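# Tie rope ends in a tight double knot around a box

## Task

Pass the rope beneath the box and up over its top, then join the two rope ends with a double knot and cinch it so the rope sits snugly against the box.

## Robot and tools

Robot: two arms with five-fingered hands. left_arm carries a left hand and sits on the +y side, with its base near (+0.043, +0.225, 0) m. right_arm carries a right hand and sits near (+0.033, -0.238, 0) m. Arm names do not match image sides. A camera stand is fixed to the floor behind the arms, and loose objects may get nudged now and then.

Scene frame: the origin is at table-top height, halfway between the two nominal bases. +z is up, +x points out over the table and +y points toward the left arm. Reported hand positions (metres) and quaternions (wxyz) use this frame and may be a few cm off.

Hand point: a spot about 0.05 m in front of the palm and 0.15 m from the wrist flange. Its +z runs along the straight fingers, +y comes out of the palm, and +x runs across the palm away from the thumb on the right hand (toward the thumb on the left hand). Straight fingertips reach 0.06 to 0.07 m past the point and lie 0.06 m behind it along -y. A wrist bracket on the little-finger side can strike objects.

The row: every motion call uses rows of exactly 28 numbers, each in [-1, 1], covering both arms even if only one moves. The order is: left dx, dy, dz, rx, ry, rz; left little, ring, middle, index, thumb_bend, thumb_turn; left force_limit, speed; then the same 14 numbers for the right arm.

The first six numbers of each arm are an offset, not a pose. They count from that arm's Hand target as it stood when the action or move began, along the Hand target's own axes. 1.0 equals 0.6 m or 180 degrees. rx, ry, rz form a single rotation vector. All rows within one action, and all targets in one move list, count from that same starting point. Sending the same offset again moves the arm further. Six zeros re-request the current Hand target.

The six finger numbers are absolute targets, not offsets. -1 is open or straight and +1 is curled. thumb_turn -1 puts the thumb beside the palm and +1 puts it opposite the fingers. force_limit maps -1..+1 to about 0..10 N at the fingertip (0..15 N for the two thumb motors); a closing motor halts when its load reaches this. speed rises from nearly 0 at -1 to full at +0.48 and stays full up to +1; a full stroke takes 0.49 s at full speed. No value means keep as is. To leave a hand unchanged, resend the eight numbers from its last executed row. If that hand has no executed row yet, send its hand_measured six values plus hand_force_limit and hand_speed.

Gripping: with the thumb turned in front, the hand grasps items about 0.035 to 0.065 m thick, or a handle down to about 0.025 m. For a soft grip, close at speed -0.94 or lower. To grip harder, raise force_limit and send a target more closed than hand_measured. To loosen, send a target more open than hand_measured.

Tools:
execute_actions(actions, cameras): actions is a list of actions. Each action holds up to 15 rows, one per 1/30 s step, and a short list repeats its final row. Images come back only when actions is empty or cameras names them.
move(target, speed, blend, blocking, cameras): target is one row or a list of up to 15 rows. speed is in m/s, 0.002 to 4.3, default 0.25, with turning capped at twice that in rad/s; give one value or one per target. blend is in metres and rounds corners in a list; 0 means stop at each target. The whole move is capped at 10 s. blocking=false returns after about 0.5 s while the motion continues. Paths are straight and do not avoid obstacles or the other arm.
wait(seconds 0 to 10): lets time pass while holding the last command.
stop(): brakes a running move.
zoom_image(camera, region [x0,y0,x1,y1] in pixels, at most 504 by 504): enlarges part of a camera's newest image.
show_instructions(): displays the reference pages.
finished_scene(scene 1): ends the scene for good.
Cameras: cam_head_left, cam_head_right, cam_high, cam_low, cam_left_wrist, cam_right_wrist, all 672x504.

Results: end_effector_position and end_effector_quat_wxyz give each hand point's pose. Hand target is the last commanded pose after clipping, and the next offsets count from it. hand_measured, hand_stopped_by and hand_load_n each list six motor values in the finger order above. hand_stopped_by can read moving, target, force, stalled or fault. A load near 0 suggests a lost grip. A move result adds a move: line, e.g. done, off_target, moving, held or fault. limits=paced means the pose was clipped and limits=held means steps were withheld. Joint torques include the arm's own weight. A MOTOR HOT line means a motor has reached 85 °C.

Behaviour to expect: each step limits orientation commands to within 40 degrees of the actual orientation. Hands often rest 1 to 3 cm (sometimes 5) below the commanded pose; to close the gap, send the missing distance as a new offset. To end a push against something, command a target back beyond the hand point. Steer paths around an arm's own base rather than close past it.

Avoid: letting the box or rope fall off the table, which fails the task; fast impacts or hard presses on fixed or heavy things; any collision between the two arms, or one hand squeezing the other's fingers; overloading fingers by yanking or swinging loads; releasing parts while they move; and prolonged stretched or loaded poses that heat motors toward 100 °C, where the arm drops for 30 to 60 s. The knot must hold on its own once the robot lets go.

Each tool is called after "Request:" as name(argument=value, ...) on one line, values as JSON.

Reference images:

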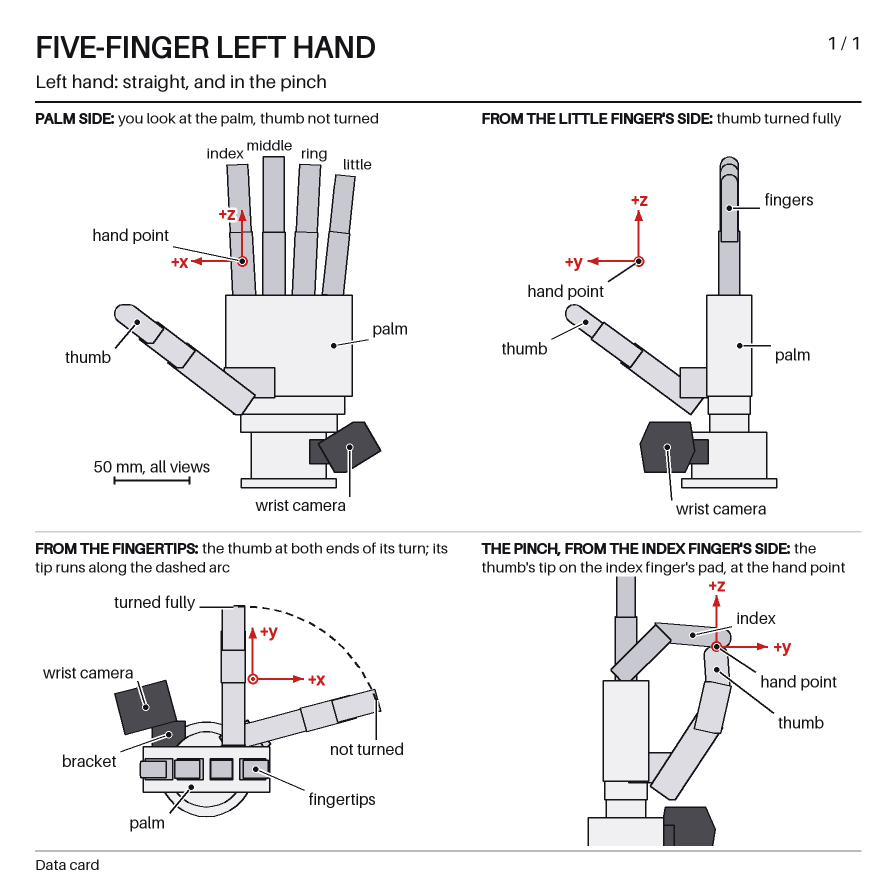

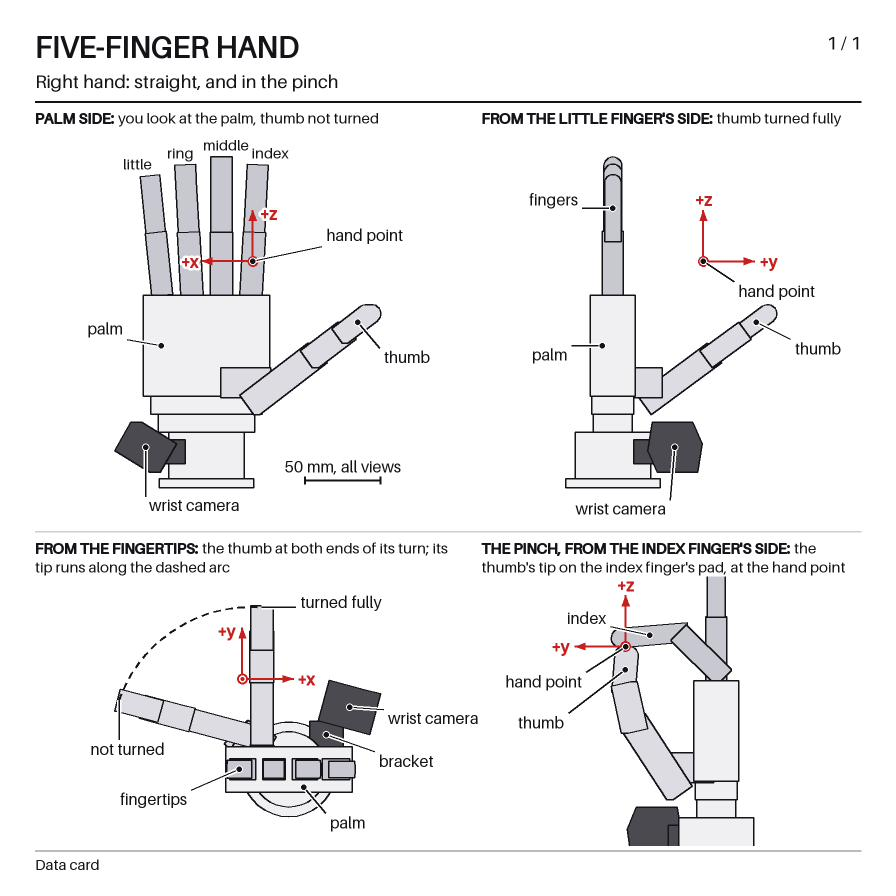

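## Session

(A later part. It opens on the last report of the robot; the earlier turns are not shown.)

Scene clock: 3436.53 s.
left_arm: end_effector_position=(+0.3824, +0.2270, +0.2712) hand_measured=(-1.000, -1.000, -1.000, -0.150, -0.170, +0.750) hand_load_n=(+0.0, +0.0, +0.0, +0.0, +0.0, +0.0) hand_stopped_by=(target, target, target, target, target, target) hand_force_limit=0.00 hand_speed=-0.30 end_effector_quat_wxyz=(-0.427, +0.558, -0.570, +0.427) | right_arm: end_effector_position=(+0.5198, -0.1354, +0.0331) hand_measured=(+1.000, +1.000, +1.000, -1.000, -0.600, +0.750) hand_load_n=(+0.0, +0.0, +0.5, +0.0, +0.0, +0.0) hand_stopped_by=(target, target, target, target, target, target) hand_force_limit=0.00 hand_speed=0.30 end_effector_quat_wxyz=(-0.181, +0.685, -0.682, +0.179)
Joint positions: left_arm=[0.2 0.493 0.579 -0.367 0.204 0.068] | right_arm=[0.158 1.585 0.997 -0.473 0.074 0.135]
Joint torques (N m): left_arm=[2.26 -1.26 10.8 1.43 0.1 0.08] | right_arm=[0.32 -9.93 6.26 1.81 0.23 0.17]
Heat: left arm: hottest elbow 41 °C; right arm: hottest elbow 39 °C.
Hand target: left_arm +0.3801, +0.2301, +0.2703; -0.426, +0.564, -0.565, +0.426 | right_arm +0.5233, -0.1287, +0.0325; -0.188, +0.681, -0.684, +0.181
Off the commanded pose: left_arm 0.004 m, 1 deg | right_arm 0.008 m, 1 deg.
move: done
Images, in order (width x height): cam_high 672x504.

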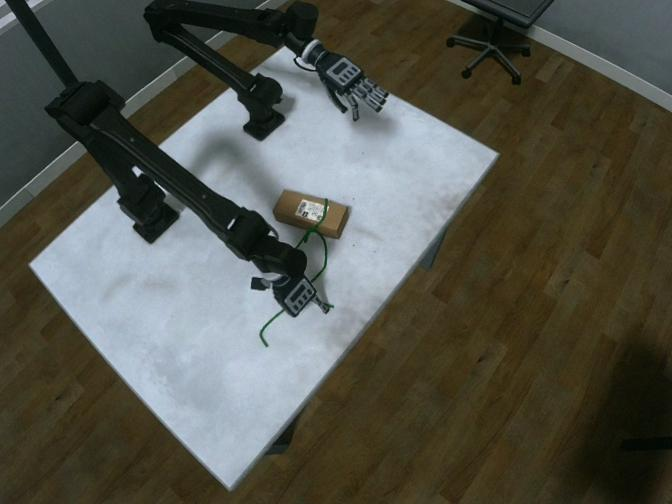

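Request:
move(target=[[0,0,0,0,0,0,-1,-1,-1,-0.15,-0.17,0.75,0,-0.3,-0.035,0.0014,-0.0008,0,0,0,1,1,1,-1,-0.6,0.75,0,0.3],[0,0,0,0,0,0,-1,-1,-1,-0.15,-0.17,0.75,0,-0.3,-0.08,0.0274,-0.0158,0,0,0,1,1,1,-1,-0.6,0.75,0,0.3],[0,0,0,0,0,0,-1,-1,-1,-0.15,-0.17,0.75,0,-0.3,-0.1167,0.0736,-0.0425,0,0,0,1,1,1,-1,-0.6,0.75,0,0.3]], speed=0.06, blend=[0.005,0.01,0], cameras=["cam_high"])

Request:
zoom_image(camera="cam_high", region=[240, 170, 370, 350])

Scene clock: 3446.10 s.
left_arm: end_effector_position=(+0.3824, +0.2270, +0.2712) hand_measured=(-1.000, -1.000, -1.000, -0.150, -0.170, +0.750) hand_load_n=(+0.0, +0.0, +0.0, -0.5, +0.0, +0.0) hand_stopped_by=(target, target, target, target, target, target) hand_force_limit=0.00 hand_speed=-0.30 end_effector_quat_wxyz=(-0.427, +0.558, -0.570, +0.427) | right_arm: end_effector_position=(+0.4736, -0.0660, +0.0293) hand_measured=(+1.000, +1.000, +1.000, -1.000, -0.600, +0.750) hand_load_n=(+0.0, +0.5, +0.0, +0.0, +0.0, +0.0) hand_stopped_by=(target, target, target, target, target, target) hand_force_limit=0.00 hand_speed=0.30 end_effector_quat_wxyz=(-0.180, +0.684, -0.683, +0.180)
Joint positions: left_arm=[0.2 0.493 0.579 -0.367 0.204 0.068] | right_arm=[0.341 1.527 0.918 -0.472 0.166 0.299]
Joint torques (N m): left_arm=[2.32 -1.26 10.81 1.44 0.1 0.08] | right_arm=[0.62 -10.11 5.83 1.29 0.28 0.16]
Heat: left arm: hottest elbow 41 °C; right arm: hottest elbow 38 °C.
Hand target: left_arm +0.3801, +0.2301, +0.2703; -0.426, +0.564, -0.565, +0.426 | right_arm +0.4724, -0.0588, +0.0330; -0.188, +0.681, -0.684, +0.181
Off the commanded pose: left_arm 0.004 m, 1 deg | right_arm 0.008 m, 1 deg.
move: done
Images, in order (width x height): cam_high 672x504.

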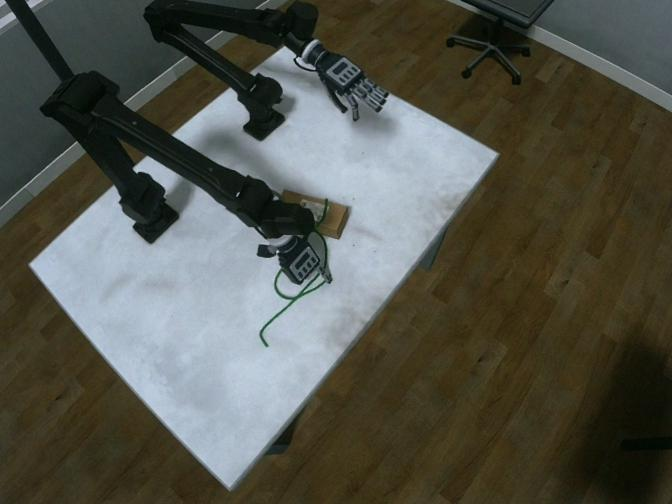

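Scaled by 2.800 from the camera's 672x504 image, which has a finer 960x720 frame.

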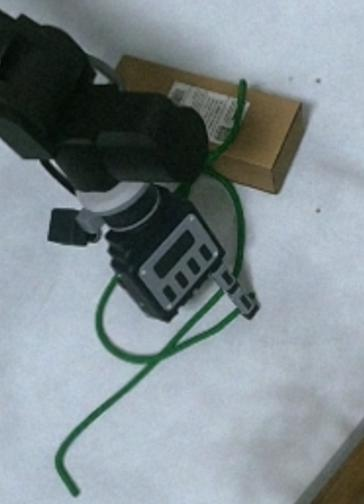

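Request:
move(target=[[0,0,0,0,0,0,-1,-1,-1,-0.15,-0.17,0.75,0,-0.3,0,-0.0583,-0.101,0,0,0,1,1,1,-1,-0.6,0.75,0,0.3],[0,0,0,0,0,0,-1,-1,-1,-0.15,-0.17,0.75,0,-0.3,0.0333,-0.0511,-0.1252,0.2444,0,0,-1,-1,-1,-0.08,-0.17,0.75,0,0.3]], speed=[0.1,0.3], blend=[0.01,0], cameras=["cam_high","cam_right_wrist","cam_head_left"])

Request:
zoom_image(camera="cam_high", region=[240, 170, 370, 350])

Scene clock: 3456.47 s.
left_arm: end_effector_position=(+0.3824, +0.2270, +0.2712) hand_measured=(-1.000, -1.000, -1.000, -0.150, -0.170, +0.750) hand_load_n=(+0.0, +0.0, +0.0, +0.0, +0.0, +0.0) hand_stopped_by=(target, target, target, target, target, target) hand_force_limit=0.00 hand_speed=-0.30 end_effector_quat_wxyz=(-0.427, +0.558, -0.570, +0.427) | right_arm: end_effector_position=(+0.4620, -0.0852, +0.1137) hand_measured=(-1.000, -1.000, -1.000, -0.080, -0.170, +0.750) hand_load_n=(-0.5, +0.0, +0.0, -0.5, +0.0, +0.0) hand_stopped_by=(target, target, target, target, target, target) hand_force_limit=0.00 hand_speed=0.30 end_effector_quat_wxyz=(-0.427, +0.555, -0.576, +0.422)
Joint positions: left_arm=[0.2 0.493 0.579 -0.367 0.204 0.068] | right_arm=[0.442 1.16 0.423 0.422 0.436 0.161]
Joint torques (N m): left_arm=[2.37 -1.2 10.81 1.46 0.1 0.08] | right_arm=[0.67 -3.78 6 2.67 0.24 -0.19]
Heat: left arm: hottest elbow 41 °C; right arm: hottest elbow 38 °C.
Hand target: left_arm +0.3801, +0.2301, +0.2703; -0.426, +0.564, -0.565, +0.426 | right_arm +0.4612, -0.0796, +0.1133; -0.429, +0.561, -0.566, +0.424
Off the commanded pose: left_arm 0.004 m, 1 deg | right_arm 0.006 m, 1 deg.
move: done
Images, in order (width x height): cam_head_left 672x504, cam_high 672x504, cam_right_wrist 672x504.

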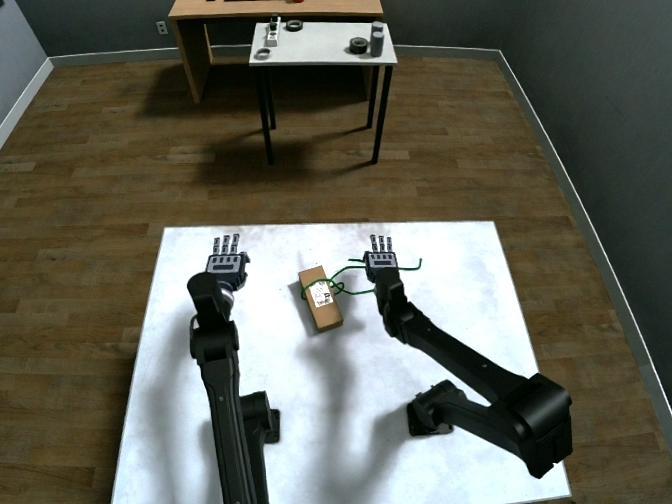

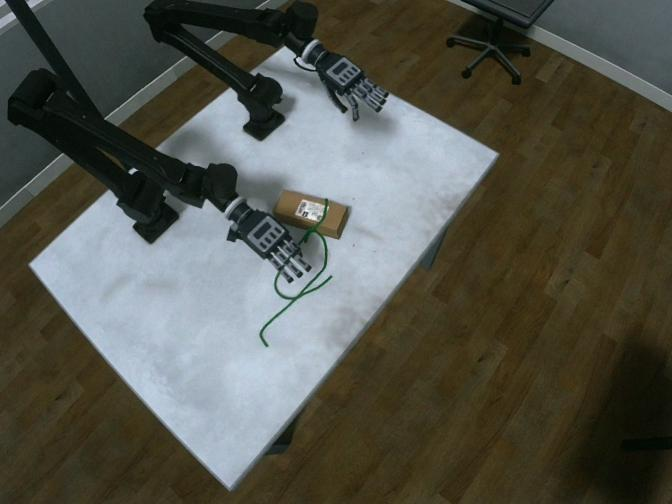

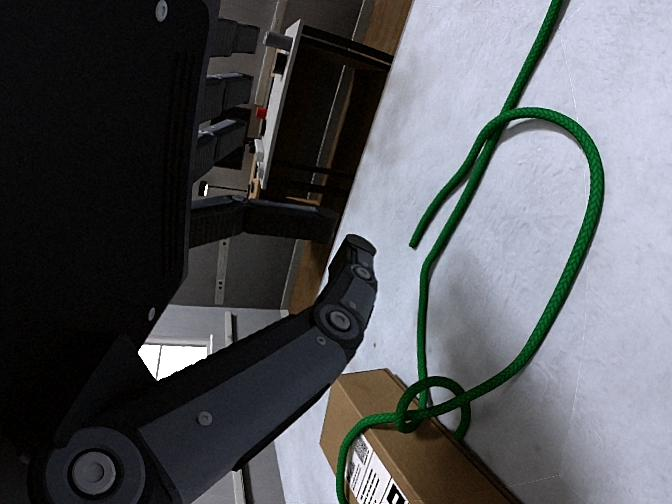

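Scaled by 2.800 from the camera's 672x504 image, which has a finer 960x720 frame.

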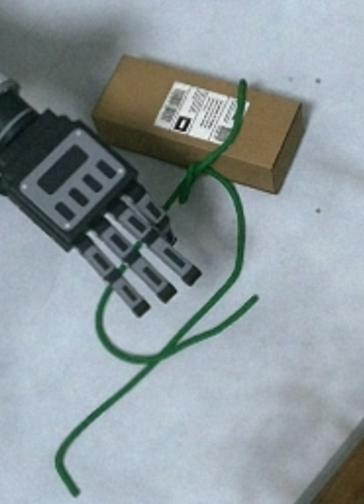

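Request:
move(target=[[0,0,0,0,0,0,-1,-1,-1,-0.15,-0.17,0.75,0,-0.3,-0.0667,0.049,0.125,0,-0.2403,-0.069,-1,-1,-1,0.0,-0.17,0.75,0,-0.3]], speed=0.15, cameras=["cam_right_wrist","cam_high"])

Scene clock: 3487.43 s.
left_arm: end_effector_position=(+0.3824, +0.2270, +0.2712) hand_measured=(-1.000, -1.000, -1.000, -0.150, -0.170, +0.750) hand_load_n=(+0.0, +0.0, +0.0, +0.0, +0.0, +0.0) hand_stopped_by=(target, target, target, target, target, target) hand_force_limit=0.00 hand_speed=-0.30 end_effector_quat_wxyz=(-0.427, +0.558, -0.570, +0.427) | right_arm: end_effector_position=(+0.5072, -0.0342, +0.0568) hand_measured=(-1.000, -1.000, -1.000, +0.000, -0.170, +0.750) hand_load_n=(+0.0, +0.0, +0.0, +0.0, +0.0, +0.0) hand_stopped_by=(target, target, target, target, target, target) hand_force_limit=0.00 hand_speed=-0.30 end_effector_quat_wxyz=(-0.559, +0.737, -0.314, +0.216)
Joint positions: left_arm=[0.2 0.493 0.579 -0.367 0.204 0.068] | right_arm=[0.154 1.589 0.625 0.612 -0.614 -0.174]
Joint torques (N m): left_arm=[2.37 -1.14 10.82 1.46 0.1 0.08] | right_arm=[-1.96 -7.94 7.5 1.47 -0.24 -0.2]
Heat: left arm: hottest elbow 41 °C; right arm: hottest elbow 38 °C.
Hand target: left_arm +0.3801, +0.2301, +0.2703; -0.426, +0.564, -0.565, +0.426 | right_arm +0.5254, -0.0391, +0.0650; -0.560, +0.734, -0.306, +0.231
Off the commanded pose: left_arm 0.004 m, 1 deg | right_arm 0.021 m, 2 deg.
move: off_target (right_arm)
Images, in order (width x height): cam_high 672x504, cam_right_wrist 672x504.

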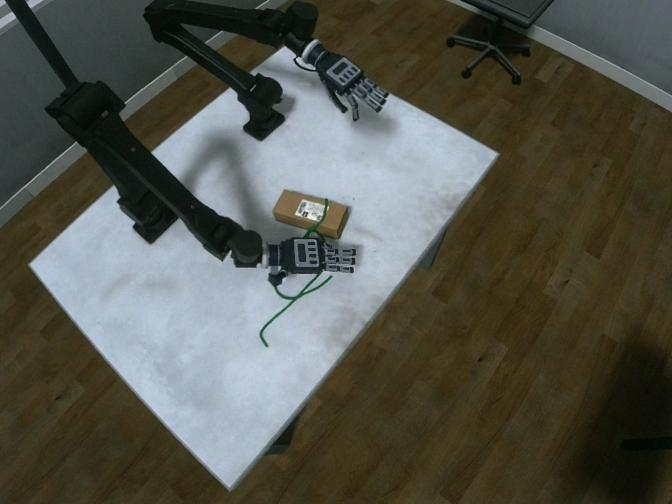

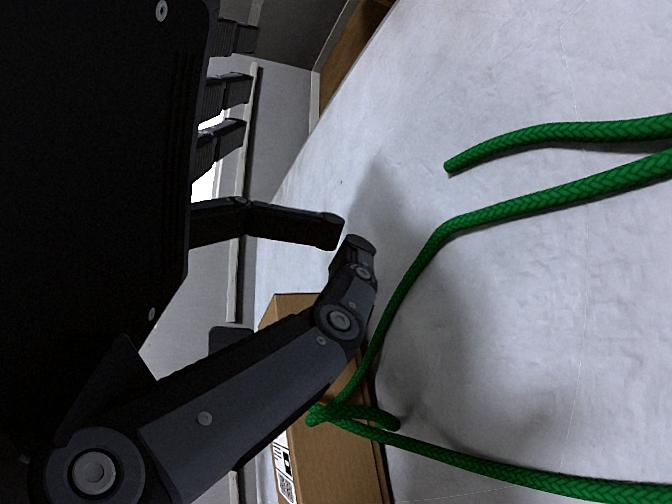

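Request:
move(target=[[0,0,0,0,0,0,-1,-1,-1,-0.15,-0.17,0.75,0,-0.3,0.013,0.068,0.0108,0,0,0,-1,-1,-1,0.0,-0.17,0.75,0,-0.3]], speed=0.06, cameras=["cam_right_wrist"])

Request:
zoom_image(camera="cam_right_wrist", region=[220, 100, 480, 400])

Scene clock: 3505.63 s.
left_arm: end_effector_position=(+0.3824, +0.2270, +0.2712) hand_measured=(-1.000, -1.000, -1.000, -0.150, -0.170, +0.750) hand_load_n=(+0.0, +0.0, +0.0, +0.0, +0.0, +0.0) hand_stopped_by=(target, target, target, target, target, target) hand_force_limit=0.00 hand_speed=-0.30 end_effector_quat_wxyz=(-0.427, +0.558, -0.570, +0.427) | right_arm: end_effector_position=(+0.5119, -0.0419, +0.0168) hand_measured=(-1.000, -1.000, -1.000, +0.000, -0.170, +0.750) hand_load_n=(-0.5, +0.0, -0.5, +0.0, +0.0, +0.0) hand_stopped_by=(target, target, target, target, target, target) hand_force_limit=0.00 hand_speed=-0.30 end_effector_quat_wxyz=(-0.556, +0.739, -0.317, +0.211)
Joint positions: left_arm=[0.2 0.493 0.579 -0.367 0.204 0.068] | right_arm=[0.132 1.715 0.625 0.718 -0.635 -0.185]
Joint torques (N m): left_arm=[2.37 -1.26 10.82 1.47 0.1 0.08] | right_arm=[-2.08 -8.82 5.81 2.7 -0.25 -0.19]
Heat: left arm: hottest elbow 41 °C; right arm: hottest elbow 38 °C.
Hand target: left_arm +0.3801, +0.2301, +0.2703; -0.426, +0.564, -0.565, +0.426 | right_arm +0.5274, -0.0476, +0.0237; -0.560, +0.735, -0.306, +0.230
Off the commanded pose: left_arm 0.004 m, 1 deg | right_arm 0.018 m, 3 deg.
move: off_target (right_arm)
Images, in order (width x height): cam_right_wrist 672x504.

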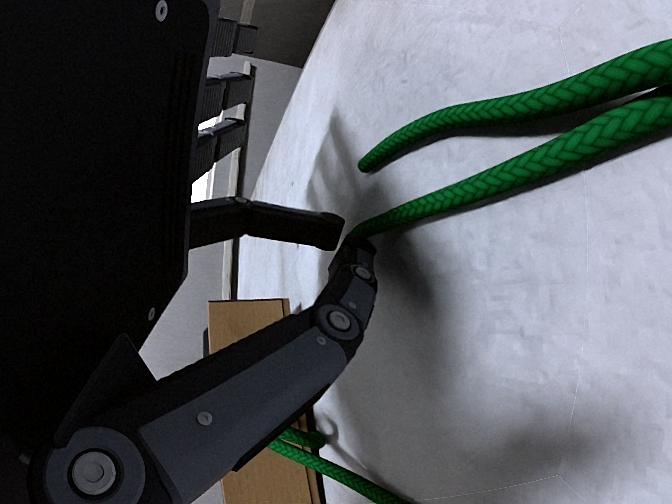

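Scaled by 1.680 from the camera's 672x504 image, which has a finer 960x720 frame.

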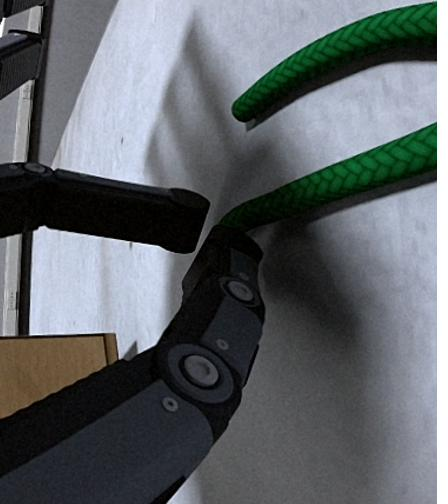

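Request:
move(target=[[0,0,0,0,0,0,-1,-1,-1,-0.15,-0.17,0.75,0,-0.3,0,0.001,0,0,0,0,-1,-1,-1,0.4,-0.17,0.75,-0.2,-0.5]], speed=0.05, cameras=["cam_right_wrist"])

Request:
zoom_image(camera="cam_right_wrist", region=[220, 100, 480, 400])

Scene clock: 3509.33 s.
left_arm: end_effector_position=(+0.3824, +0.2270, +0.2712) hand_measured=(-1.000, -1.000, -1.000, -0.150, -0.170, +0.750) hand_load_n=(+0.0, +0.0, -0.5, +0.0, +0.0, +0.0) hand_stopped_by=(target, target, target, target, target, target) hand_force_limit=0.00 hand_speed=-0.30 end_effector_quat_wxyz=(-0.427, +0.558, -0.570, +0.427) | right_arm: end_effector_position=(+0.5122, -0.0420, +0.0172) hand_measured=(-1.000, -1.000, -1.000, +0.266, -0.170, +0.750) hand_load_n=(+0.0, +0.0, +0.0, +8.5, +0.5, +0.0) hand_stopped_by=(target, target, target, force, target, target) hand_force_limit=-0.20 hand_speed=-0.50 end_effector_quat_wxyz=(-0.556, +0.738, -0.316, +0.212)
Joint positions: left_arm=[0.2 0.493 0.579 -0.367 0.204 0.068] | right_arm=[0.132 1.715 0.625 0.72 -0.635 -0.185]
Joint torques (N m): left_arm=[2.26 -1.2 10.82 1.46 0.1 0.08] | right_arm=[-2.08 -8.7 5.76 2.45 -0.25 -0.19]
Heat: left arm: hottest elbow 41 °C; right arm: hottest elbow 38 °C.
Hand target: left_arm +0.3801, +0.2301, +0.2703; -0.426, +0.564, -0.565, +0.426 | right_arm +0.5273, -0.0479, +0.0232; -0.560, +0.734, -0.306, +0.230
Off the commanded pose: left_arm 0.004 m, 1 deg | right_arm 0.017 m, 3 deg.
move: off_target (right_arm)
Images, in order (width x height): cam_right_wrist 672x504.

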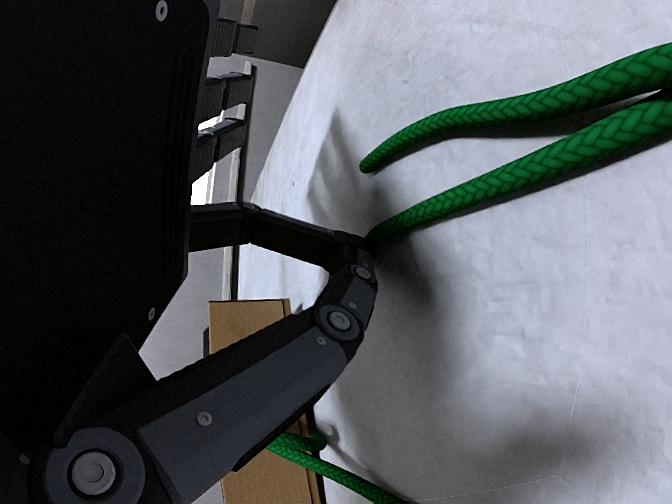

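Scaled by 1.680 from the camera's 672x504 image, which has a finer 960x720 frame.

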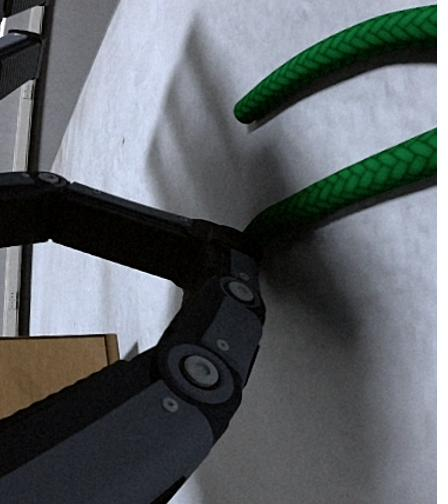

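Request:
move(target=[[0,0,0,0,0,0,-1,-1,-1,-0.15,-0.17,0.75,0,-0.3,0,-0.001,0,0,0,0,-1,-1,-1,-0.08,-0.17,0.75,0,-0.3],[0,0,0,0,0,0,-1,-1,-1,-0.15,-0.17,0.75,0,-0.3,0,0.0096,0.0028,0,0,0,-1,-1,-1,-0.08,-0.17,0.75,0,-0.3]], speed=0.05, cameras=["cam_right_wrist"])

Request:
zoom_image(camera="cam_right_wrist", region=[220, 100, 480, 400])

Scene clock: 3517.00 s.
left_arm: end_effector_position=(+0.3824, +0.2270, +0.2712) hand_measured=(-1.000, -1.000, -1.000, -0.150, -0.170, +0.750) hand_load_n=(+0.0, +0.0, +0.0, +0.0, +0.0, +0.0) hand_stopped_by=(target, target, target, target, target, target) hand_force_limit=0.00 hand_speed=-0.30 end_effector_quat_wxyz=(-0.427, +0.558, -0.570, +0.427) | right_arm: end_effector_position=(+0.5138, -0.0415, +0.0151) hand_measured=(-1.000, -1.000, -1.000, -0.080, -0.170, +0.750) hand_load_n=(-0.5, +0.0, +0.0, +0.0, -1.0, +0.0) hand_stopped_by=(target, target, target, target, target, target) hand_force_limit=0.00 hand_speed=-0.30 end_effector_quat_wxyz=(-0.559, +0.737, -0.313, +0.215)
Joint positions: left_arm=[0.2 0.493 0.579 -0.367 0.204 0.068] | right_arm=[0.132 1.728 0.625 0.744 -0.637 -0.185]
Joint torques (N m): left_arm=[2.32 -1.14 10.81 1.44 0.1 0.08] | right_arm=[-2.02 -8.23 5.6 2.35 -0.16 -0.19]
Heat: left arm: hottest elbow 41 °C; right arm: hottest elbow 38 °C.
Hand target: left_arm +0.3801, +0.2301, +0.2703; -0.426, +0.564, -0.565, +0.426 | right_arm +0.5274, -0.0478, +0.0172; -0.560, +0.734, -0.306, +0.231
Off the commanded pose: left_arm 0.004 m, 1 deg | right_arm 0.015 m, 2 deg.
move: off_target (right_arm)
Images, in order (width x height): cam_right_wrist 672x504.

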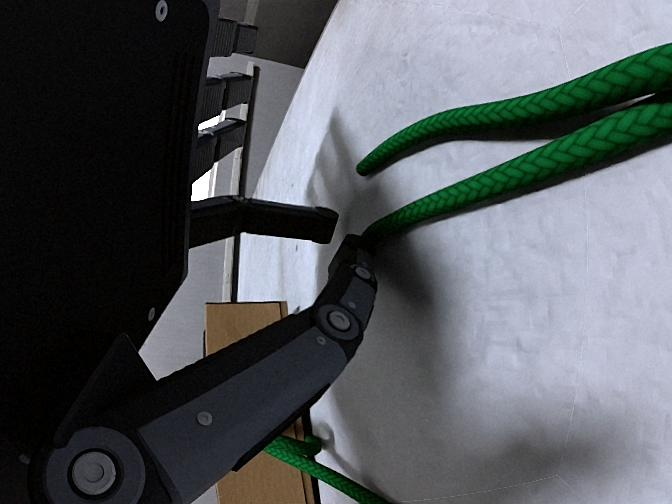

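Scaled by 1.680 from the camera's 672x504 image, which has a finer 960x720 frame.

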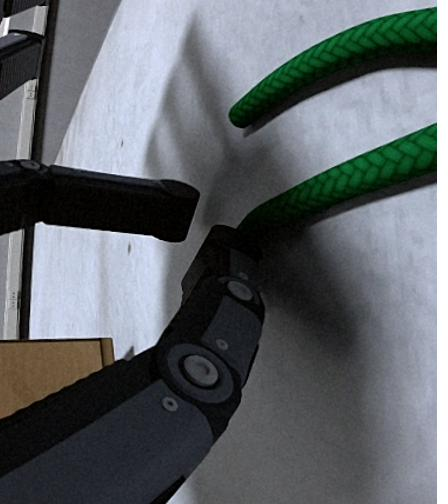

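Request:
move(target=[[0,0,0,0,0,0,-1,-1,-1,-0.15,-0.17,0.75,0,-0.3,0,-0.0240,-0.0069,0,0,0,-1,-1,-1,-0.08,-0.17,0.75,0,-0.3],[0,0,0,0,0,0,-1,-1,-1,-0.15,-0.17,0.75,0,-0.3,0,-0.0168,-0.0314,0,0,0,-1,-1,-1,-0.08,-0.17,0.75,0,-0.3],[0,0,0,0,0,0,-1,-1,-1,-0.15,-0.17,0.75,0,-0.3,0,0.0088,-0.0236,0,0,0,-1,-1,-1,-0.08,-0.17,0.75,0,-0.3]], speed=0.05, cameras=["cam_right_wrist"])

Request:
zoom_image(camera="cam_right_wrist", region=[220, 100, 480, 400])

Scene clock: 3526.60 s.
left_arm: end_effector_position=(+0.3824, +0.2270, +0.2712) hand_measured=(-1.000, -1.000, -1.000, -0.150, -0.170, +0.750) hand_load_n=(+0.0, +0.0, +0.0, +0.0, +0.5, +0.0) hand_stopped_by=(target, target, target, target, target, target) hand_force_limit=0.00 hand_speed=-0.30 end_effector_quat_wxyz=(-0.427, +0.558, -0.570, +0.427) | right_arm: end_effector_position=(+0.5128, -0.0517, +0.0171) hand_measured=(-1.000, -1.000, -1.000, -0.080, -0.170, +0.750) hand_load_n=(+0.0, +0.0, +0.0, +0.0, +0.0, +0.0) hand_stopped_by=(target, target, target, target, target, target) hand_force_limit=0.00 hand_speed=-0.30 end_effector_quat_wxyz=(-0.561, +0.735, -0.311, +0.219)
Joint positions: left_arm=[0.2 0.493 0.579 -0.367 0.204 0.068] | right_arm=[0.107 1.721 0.614 0.751 -0.658 -0.195]
Joint torques (N m): left_arm=[2.32 -1.2 10.8 1.46 0.1 0.08] | right_arm=[-1.85 -8.82 4.04 2.45 -0.22 -0.19]
Heat: left arm: hottest elbow 41 °C; right arm: hottest elbow 37 °C.
Hand target: left_arm +0.3801, +0.2301, +0.2703; -0.426, +0.564, -0.565, +0.426 | right_arm +0.5167, -0.0584, +0.0159; -0.560, +0.735, -0.306, +0.231
Off the commanded pose: left_arm 0.004 m, 1 deg | right_arm 0.008 m, 1 deg.
move: done
Images, in order (width x height): cam_right_wrist 672x504.

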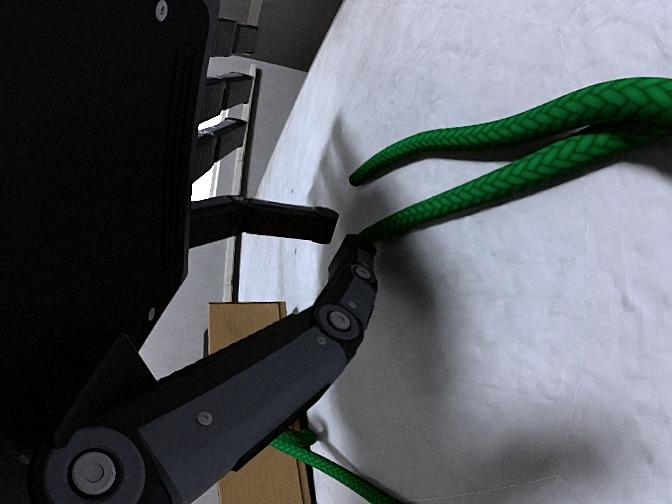

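Scaled by 1.680 from the camera's 672x504 image, which has a finer 960x720 frame.

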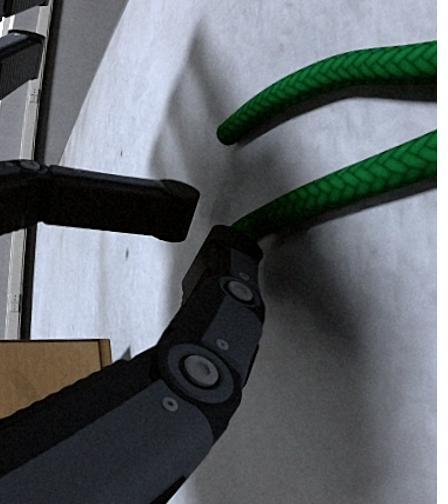

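Request:
move(target=[[0,0,0,0,0,0,-1,-1,-1,-0.15,-0.17,0.75,0,-0.3,-0.0047,0.0119,-0.002,0,0,0,-1,-1,-1,-0.08,-0.17,0.75,0,-0.3]], speed=0.05, cameras=["cam_right_wrist"])

Request:
zoom_image(camera="cam_right_wrist", region=[220, 100, 480, 400])

Scene clock: 3532.27 s.
left_arm: end_effector_position=(+0.3824, +0.2270, +0.2712) hand_measured=(-1.000, -1.000, -1.000, -0.150, -0.170, +0.750) hand_load_n=(+0.0, +0.0, +0.0, +0.0, +0.0, +0.0) hand_stopped_by=(target, target, target, target, target, target) hand_force_limit=0.00 hand_speed=-0.30 end_effector_quat_wxyz=(-0.427, +0.558, -0.570, +0.427) | right_arm: end_effector_position=(+0.5101, -0.0520, +0.0125) hand_measured=(-1.000, -1.000, -1.000, -0.080, -0.170, +0.750) hand_load_n=(+0.0, +0.0, +0.0, +0.0, +0.0, +0.0) hand_stopped_by=(target, target, target, target, target, target) hand_force_limit=0.00 hand_speed=-0.30 end_effector_quat_wxyz=(-0.562, +0.735, -0.310, +0.221)
Joint positions: left_arm=[0.2 0.493 0.579 -0.367 0.204 0.068] | right_arm=[0.107 1.733 0.604 0.78 -0.658 -0.195]
Joint torques (N m): left_arm=[2.32 -1.2 10.81 1.46 0.1 0.08] | right_arm=[-1.85 -7.82 3.75 2.69 -0.19 -0.19]
Heat: left arm: hottest elbow 41 °C; right arm: hottest elbow 37 °C.
Hand target: left_arm +0.3801, +0.2301, +0.2703; -0.426, +0.564, -0.565, +0.426 | right_arm +0.5125, -0.0585, +0.0094; -0.560, +0.734, -0.306, +0.231
Off the commanded pose: left_arm 0.004 m, 1 deg | right_arm 0.008 m, 1 deg.
move: done
Images, in order (width x height): cam_right_wrist 672x504.

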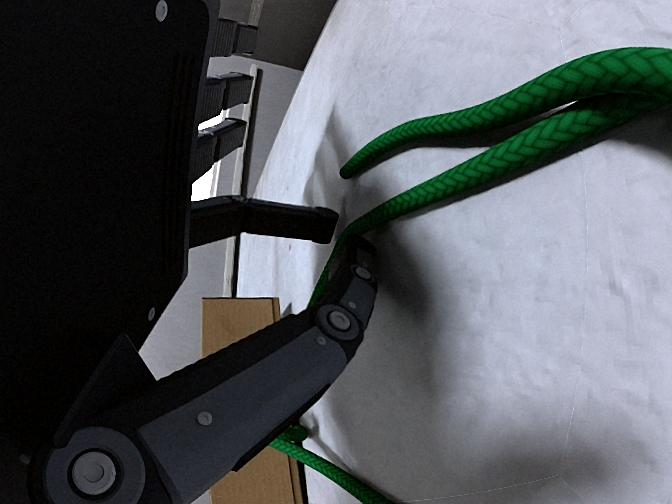

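Scaled by 1.680 from the camera's 672x504 image, which has a finer 960x720 frame.

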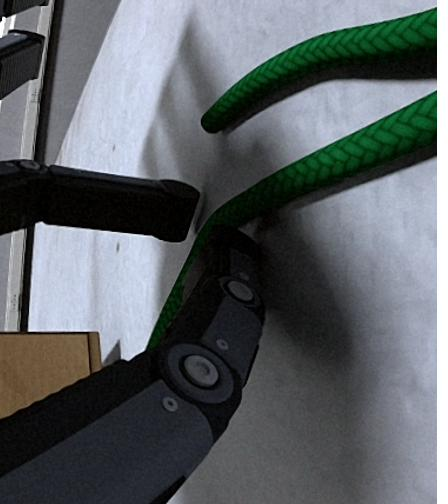

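Request:
move(target=[[0,0,0,0,0,0,-1,-1,-1,-0.15,-0.17,0.75,0,-0.3,0,0.001,0,0,0,0,-1,-1,-1,0.4,-0.17,0.75,-0.2,-0.5]], speed=0.05, cameras=["cam_right_wrist"])

Request:
zoom_image(camera="cam_right_wrist", region=[220, 100, 480, 400])

Scene clock: 3537.50 s.
left_arm: end_effector_position=(+0.3824, +0.2270, +0.2712) hand_measured=(-1.000, -1.000, -1.000, -0.150, -0.170, +0.750) hand_load_n=(-0.5, +0.0, +0.0, +0.0, +0.0, +0.0) hand_stopped_by=(target, target, target, target, target, target) hand_force_limit=0.00 hand_speed=-0.30 end_effector_quat_wxyz=(-0.427, +0.558, -0.570, +0.427) | right_arm: end_effector_position=(+0.5105, -0.0519, +0.0129) hand_measured=(-1.000, -1.000, -1.000, +0.230, -0.172, +0.750) hand_load_n=(+0.0, +0.0, +0.0, +14.0, +8.5, -3.0) hand_stopped_by=(target, target, target, force, target, target) hand_force_limit=-0.20 hand_speed=-0.50 end_effector_quat_wxyz=(-0.562, +0.734, -0.309, +0.222)
Joint positions: left_arm=[0.2 0.493 0.579 -0.367 0.204 0.068] | right_arm=[0.107 1.734 0.604 0.783 -0.659 -0.195]
Joint torques (N m): left_arm=[2.26 -1.26 10.82 1.47 0.1 0.08] | right_arm=[-1.85 -8.53 3.73 2.54 -0.18 -0.19]
Heat: left arm: hottest elbow 41 °C; right arm: hottest elbow 37 °C.
Hand target: left_arm +0.3801, +0.2301, +0.2703; -0.426, +0.564, -0.565, +0.426 | right_arm +0.5124, -0.0586, +0.0088; -0.560, +0.734, -0.306, +0.230
Off the commanded pose: left_arm 0.004 m, 1 deg | right_arm 0.008 m, 1 deg.
move: done
Images, in order (width x height): cam_right_wrist 672x504.

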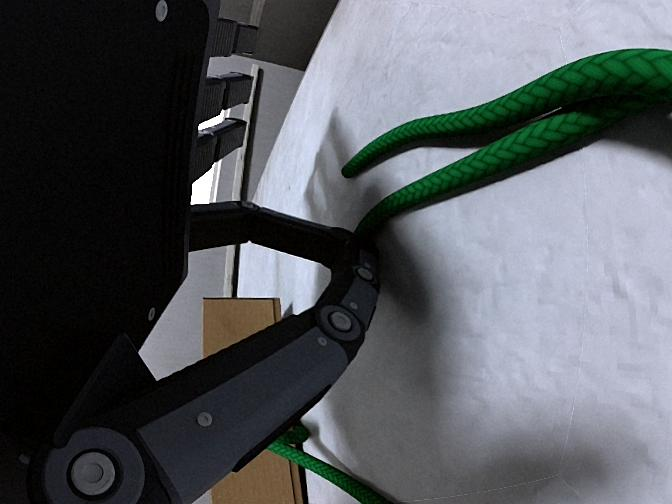

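Scaled by 1.680 from the camera's 672x504 image, which has a finer 960x720 frame.

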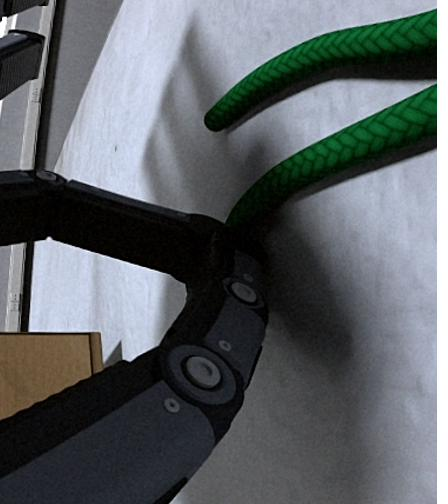

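Request:
move(target=[[0,0,0,0,0,0,-1,-1,-1,-0.15,-0.17,0.75,0,-0.3,0,0.0,0,0,0,0,-1,-1,-1,0.41,0.0,0.75,-0.1,-0.5],[0,0,0,0,0,0,-1,-1,-1,-0.15,-0.17,0.75,0,-0.3,0,-0.0561,-0.0161,0,0,0,-1,-1,-1,0.41,0.0,0.75,-0.1,-0.5],[0,0,0,0,0,0,-1,-1,-1,-0.15,-0.17,0.75,0,-0.3,0.1025,-0.091,0.0757,0,0,0,-1,-1,-1,0.41,0.0,0.75,-0.1,-0.5]], speed=0.06, blend=[0,0.008,0], cameras=["cam_high","cam_right_wrist"])

Request:
zoom_image(camera="cam_high", region=[240, 170, 370, 350])

Scene clock: 3555.97 s.
left_arm: end_effector_position=(+0.3824, +0.2270, +0.2712) hand_measured=(-1.000, -1.000, -1.000, -0.150, -0.170, +0.750) hand_load_n=(-0.5, +0.0, +0.0, +0.0, +0.0, +0.0) hand_stopped_by=(target, target, target, target, target, target) hand_force_limit=0.00 hand_speed=-0.30 end_effector_quat_wxyz=(-0.427, +0.558, -0.570, +0.427) | right_arm: end_effector_position=(+0.5796, -0.0540, +0.0423) hand_measured=(-1.000, -1.000, -1.000, +0.230, -0.172, +0.750) hand_load_n=(+0.0, +0.0, +0.0, +14.0, +8.5, -3.0) hand_stopped_by=(target, target, target, force, force, target) hand_force_limit=-0.10 hand_speed=-0.50 end_effector_quat_wxyz=(-0.560, +0.736, -0.313, +0.217)
Joint positions: left_arm=[0.2 0.493 0.579 -0.367 0.204 0.068] | right_arm=[0.085 1.761 0.816 0.578 -0.679 -0.203]
Joint torques (N m): left_arm=[2.32 -1.2 10.82 1.47 0.1 0.08] | right_arm=[-2.02 -10.4 7.6 1.35 -0.26 -0.17]
Heat: left arm: hottest elbow 41 °C; right arm: hottest elbow 36 °C.
Hand target: left_arm +0.3801, +0.2301, +0.2703; -0.426, +0.564, -0.565, +0.426 | right_arm +0.5973, -0.0611, +0.0491; -0.560, +0.734, -0.306, +0.231
Off the commanded pose: left_arm 0.004 m, 1 deg | right_arm 0.020 m, 2 deg.
move: off_target (right_arm)
Images, in order (width x height): cam_high 672x504, cam_right_wrist 672x504.

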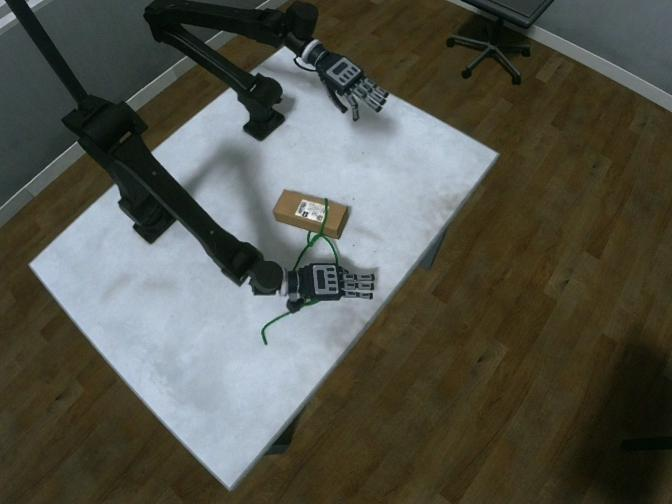

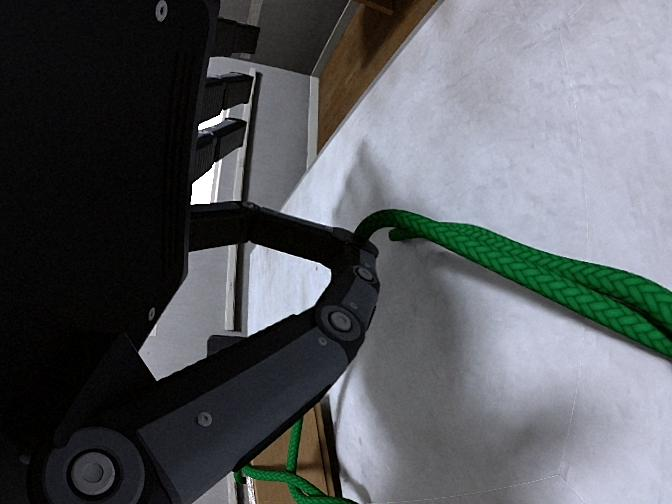

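Scaled by 2.800 from the camera's 672x504 image, which has a finer 960x720 frame.

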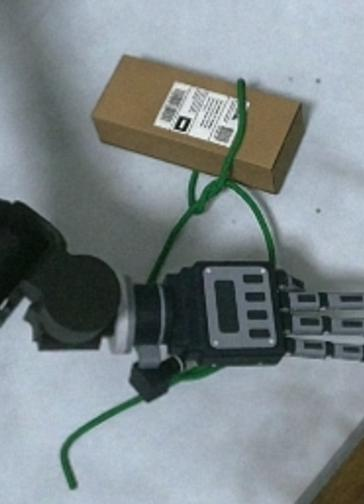

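Request:
zoom_image(camera="cam_right_wrist", region=[320, 170, 672, 420])

Scaled by 1.432 from the camera's 672x504 image, which has a finer 960x720 frame.

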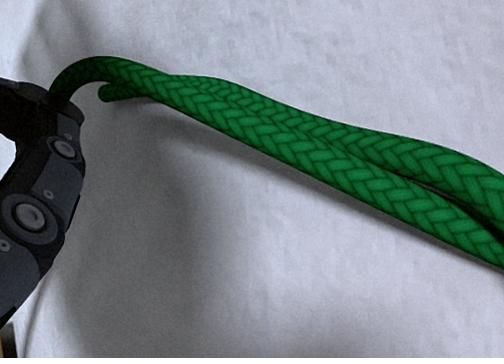

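Request:
move(target=[[0,0,0,0,0,0,-1,-1,-1,-0.15,-0.17,0.75,0,-0.3,0.0648,-0.0036,0.0125,0,0,0,-1,-1,-1,0.41,0.0,0.75,-0.1,-0.5]], speed=0.05, cameras=["cam_high","cam_right_wrist","cam_head_left"])

Request:
zoom_image(camera="cam_right_wrist", region=[320, 170, 672, 420])

Scene clock: 3572.43 s.
left_arm: end_effector_position=(+0.3824, +0.2270, +0.2712) hand_measured=(-1.000, -1.000, -1.000, -0.150, -0.170, +0.750) hand_load_n=(+0.0, +0.0, +0.0, +0.0, +0.0, +0.0) hand_stopped_by=(target, target, target, target, target, target) hand_force_limit=0.00 hand_speed=-0.30 end_effector_quat_wxyz=(-0.427, +0.558, -0.570, +0.427) | right_arm: end_effector_position=(+0.6125, -0.0750, +0.0418) hand_measured=(-1.000, -1.000, -1.000, +0.230, -0.172, +0.750) hand_load_n=(+0.0, +0.0, +0.0, +14.0, +8.5, -3.0) hand_stopped_by=(target, target, target, force, force, target) hand_force_limit=-0.10 hand_speed=-0.50 end_effector_quat_wxyz=(-0.560, +0.736, -0.314, +0.216)
Joint positions: left_arm=[0.2 0.493 0.579 -0.367 0.204 0.068] | right_arm=[0.036 1.818 0.912 0.523 -0.725 -0.225]
Joint torques (N m): left_arm=[2.32 -1.26 10.82 1.44 0.1 0.08] | right_arm=[-2.02 -11.22 7.97 1.11 -0.28 -0.18]
Heat: left arm: hottest elbow 41 °C; right arm: hottest elbow 36 °C.
Hand target: left_arm +0.3801, +0.2301, +0.2703; -0.426, +0.564, -0.565, +0.426 | right_arm +0.6303, -0.0833, +0.0488; -0.560, +0.734, -0.306, +0.231
Off the commanded pose: left_arm 0.004 m, 1 deg | right_arm 0.021 m, 2 deg.
move: off_target (right_arm)
Images, in order (width x height): cam_head_left 672x504, cam_high 672x504, cam_right_wrist 672x504.

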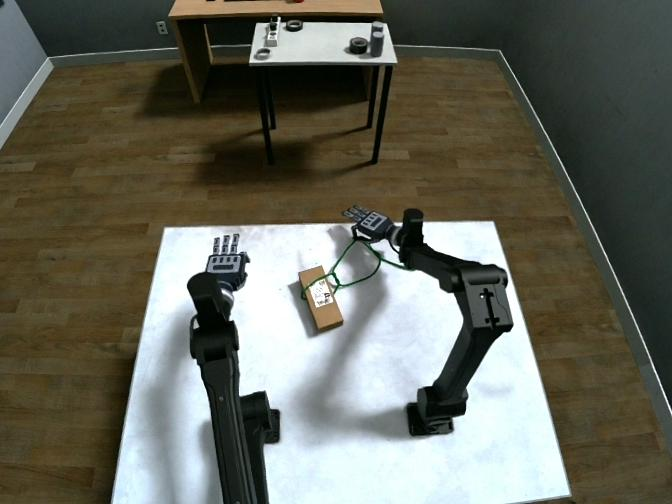

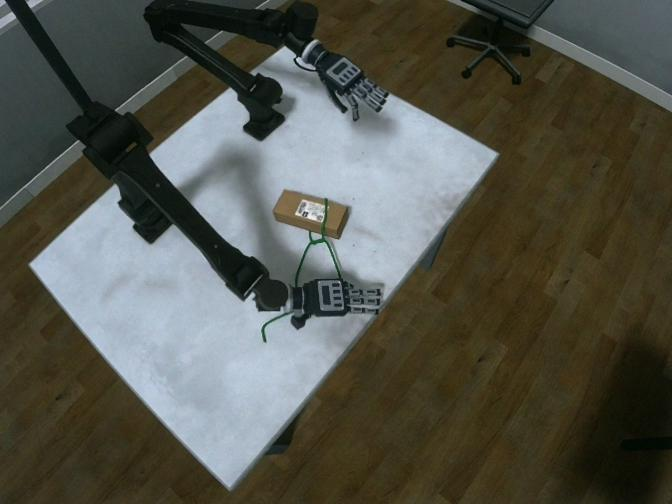

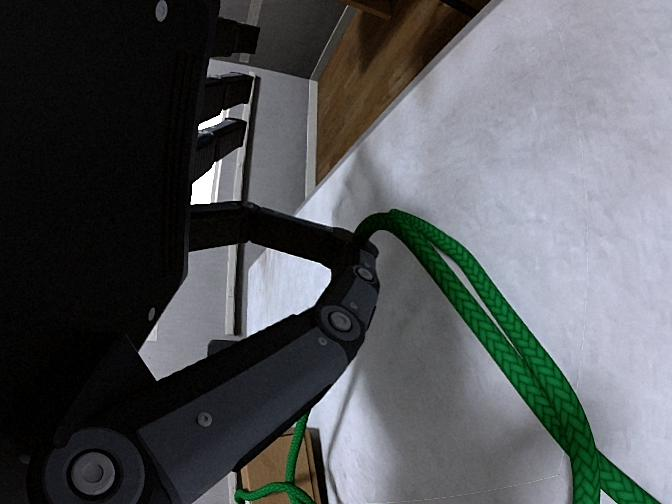

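Scaled by 1.432 from the camera's 672x504 image, which has a finer 960x720 frame.

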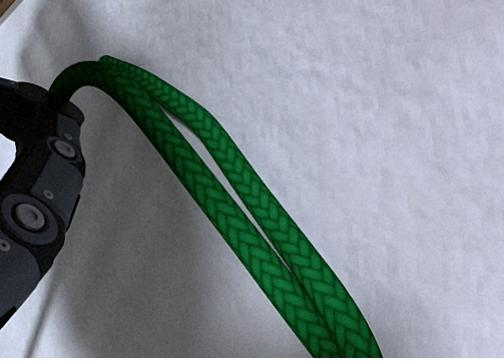

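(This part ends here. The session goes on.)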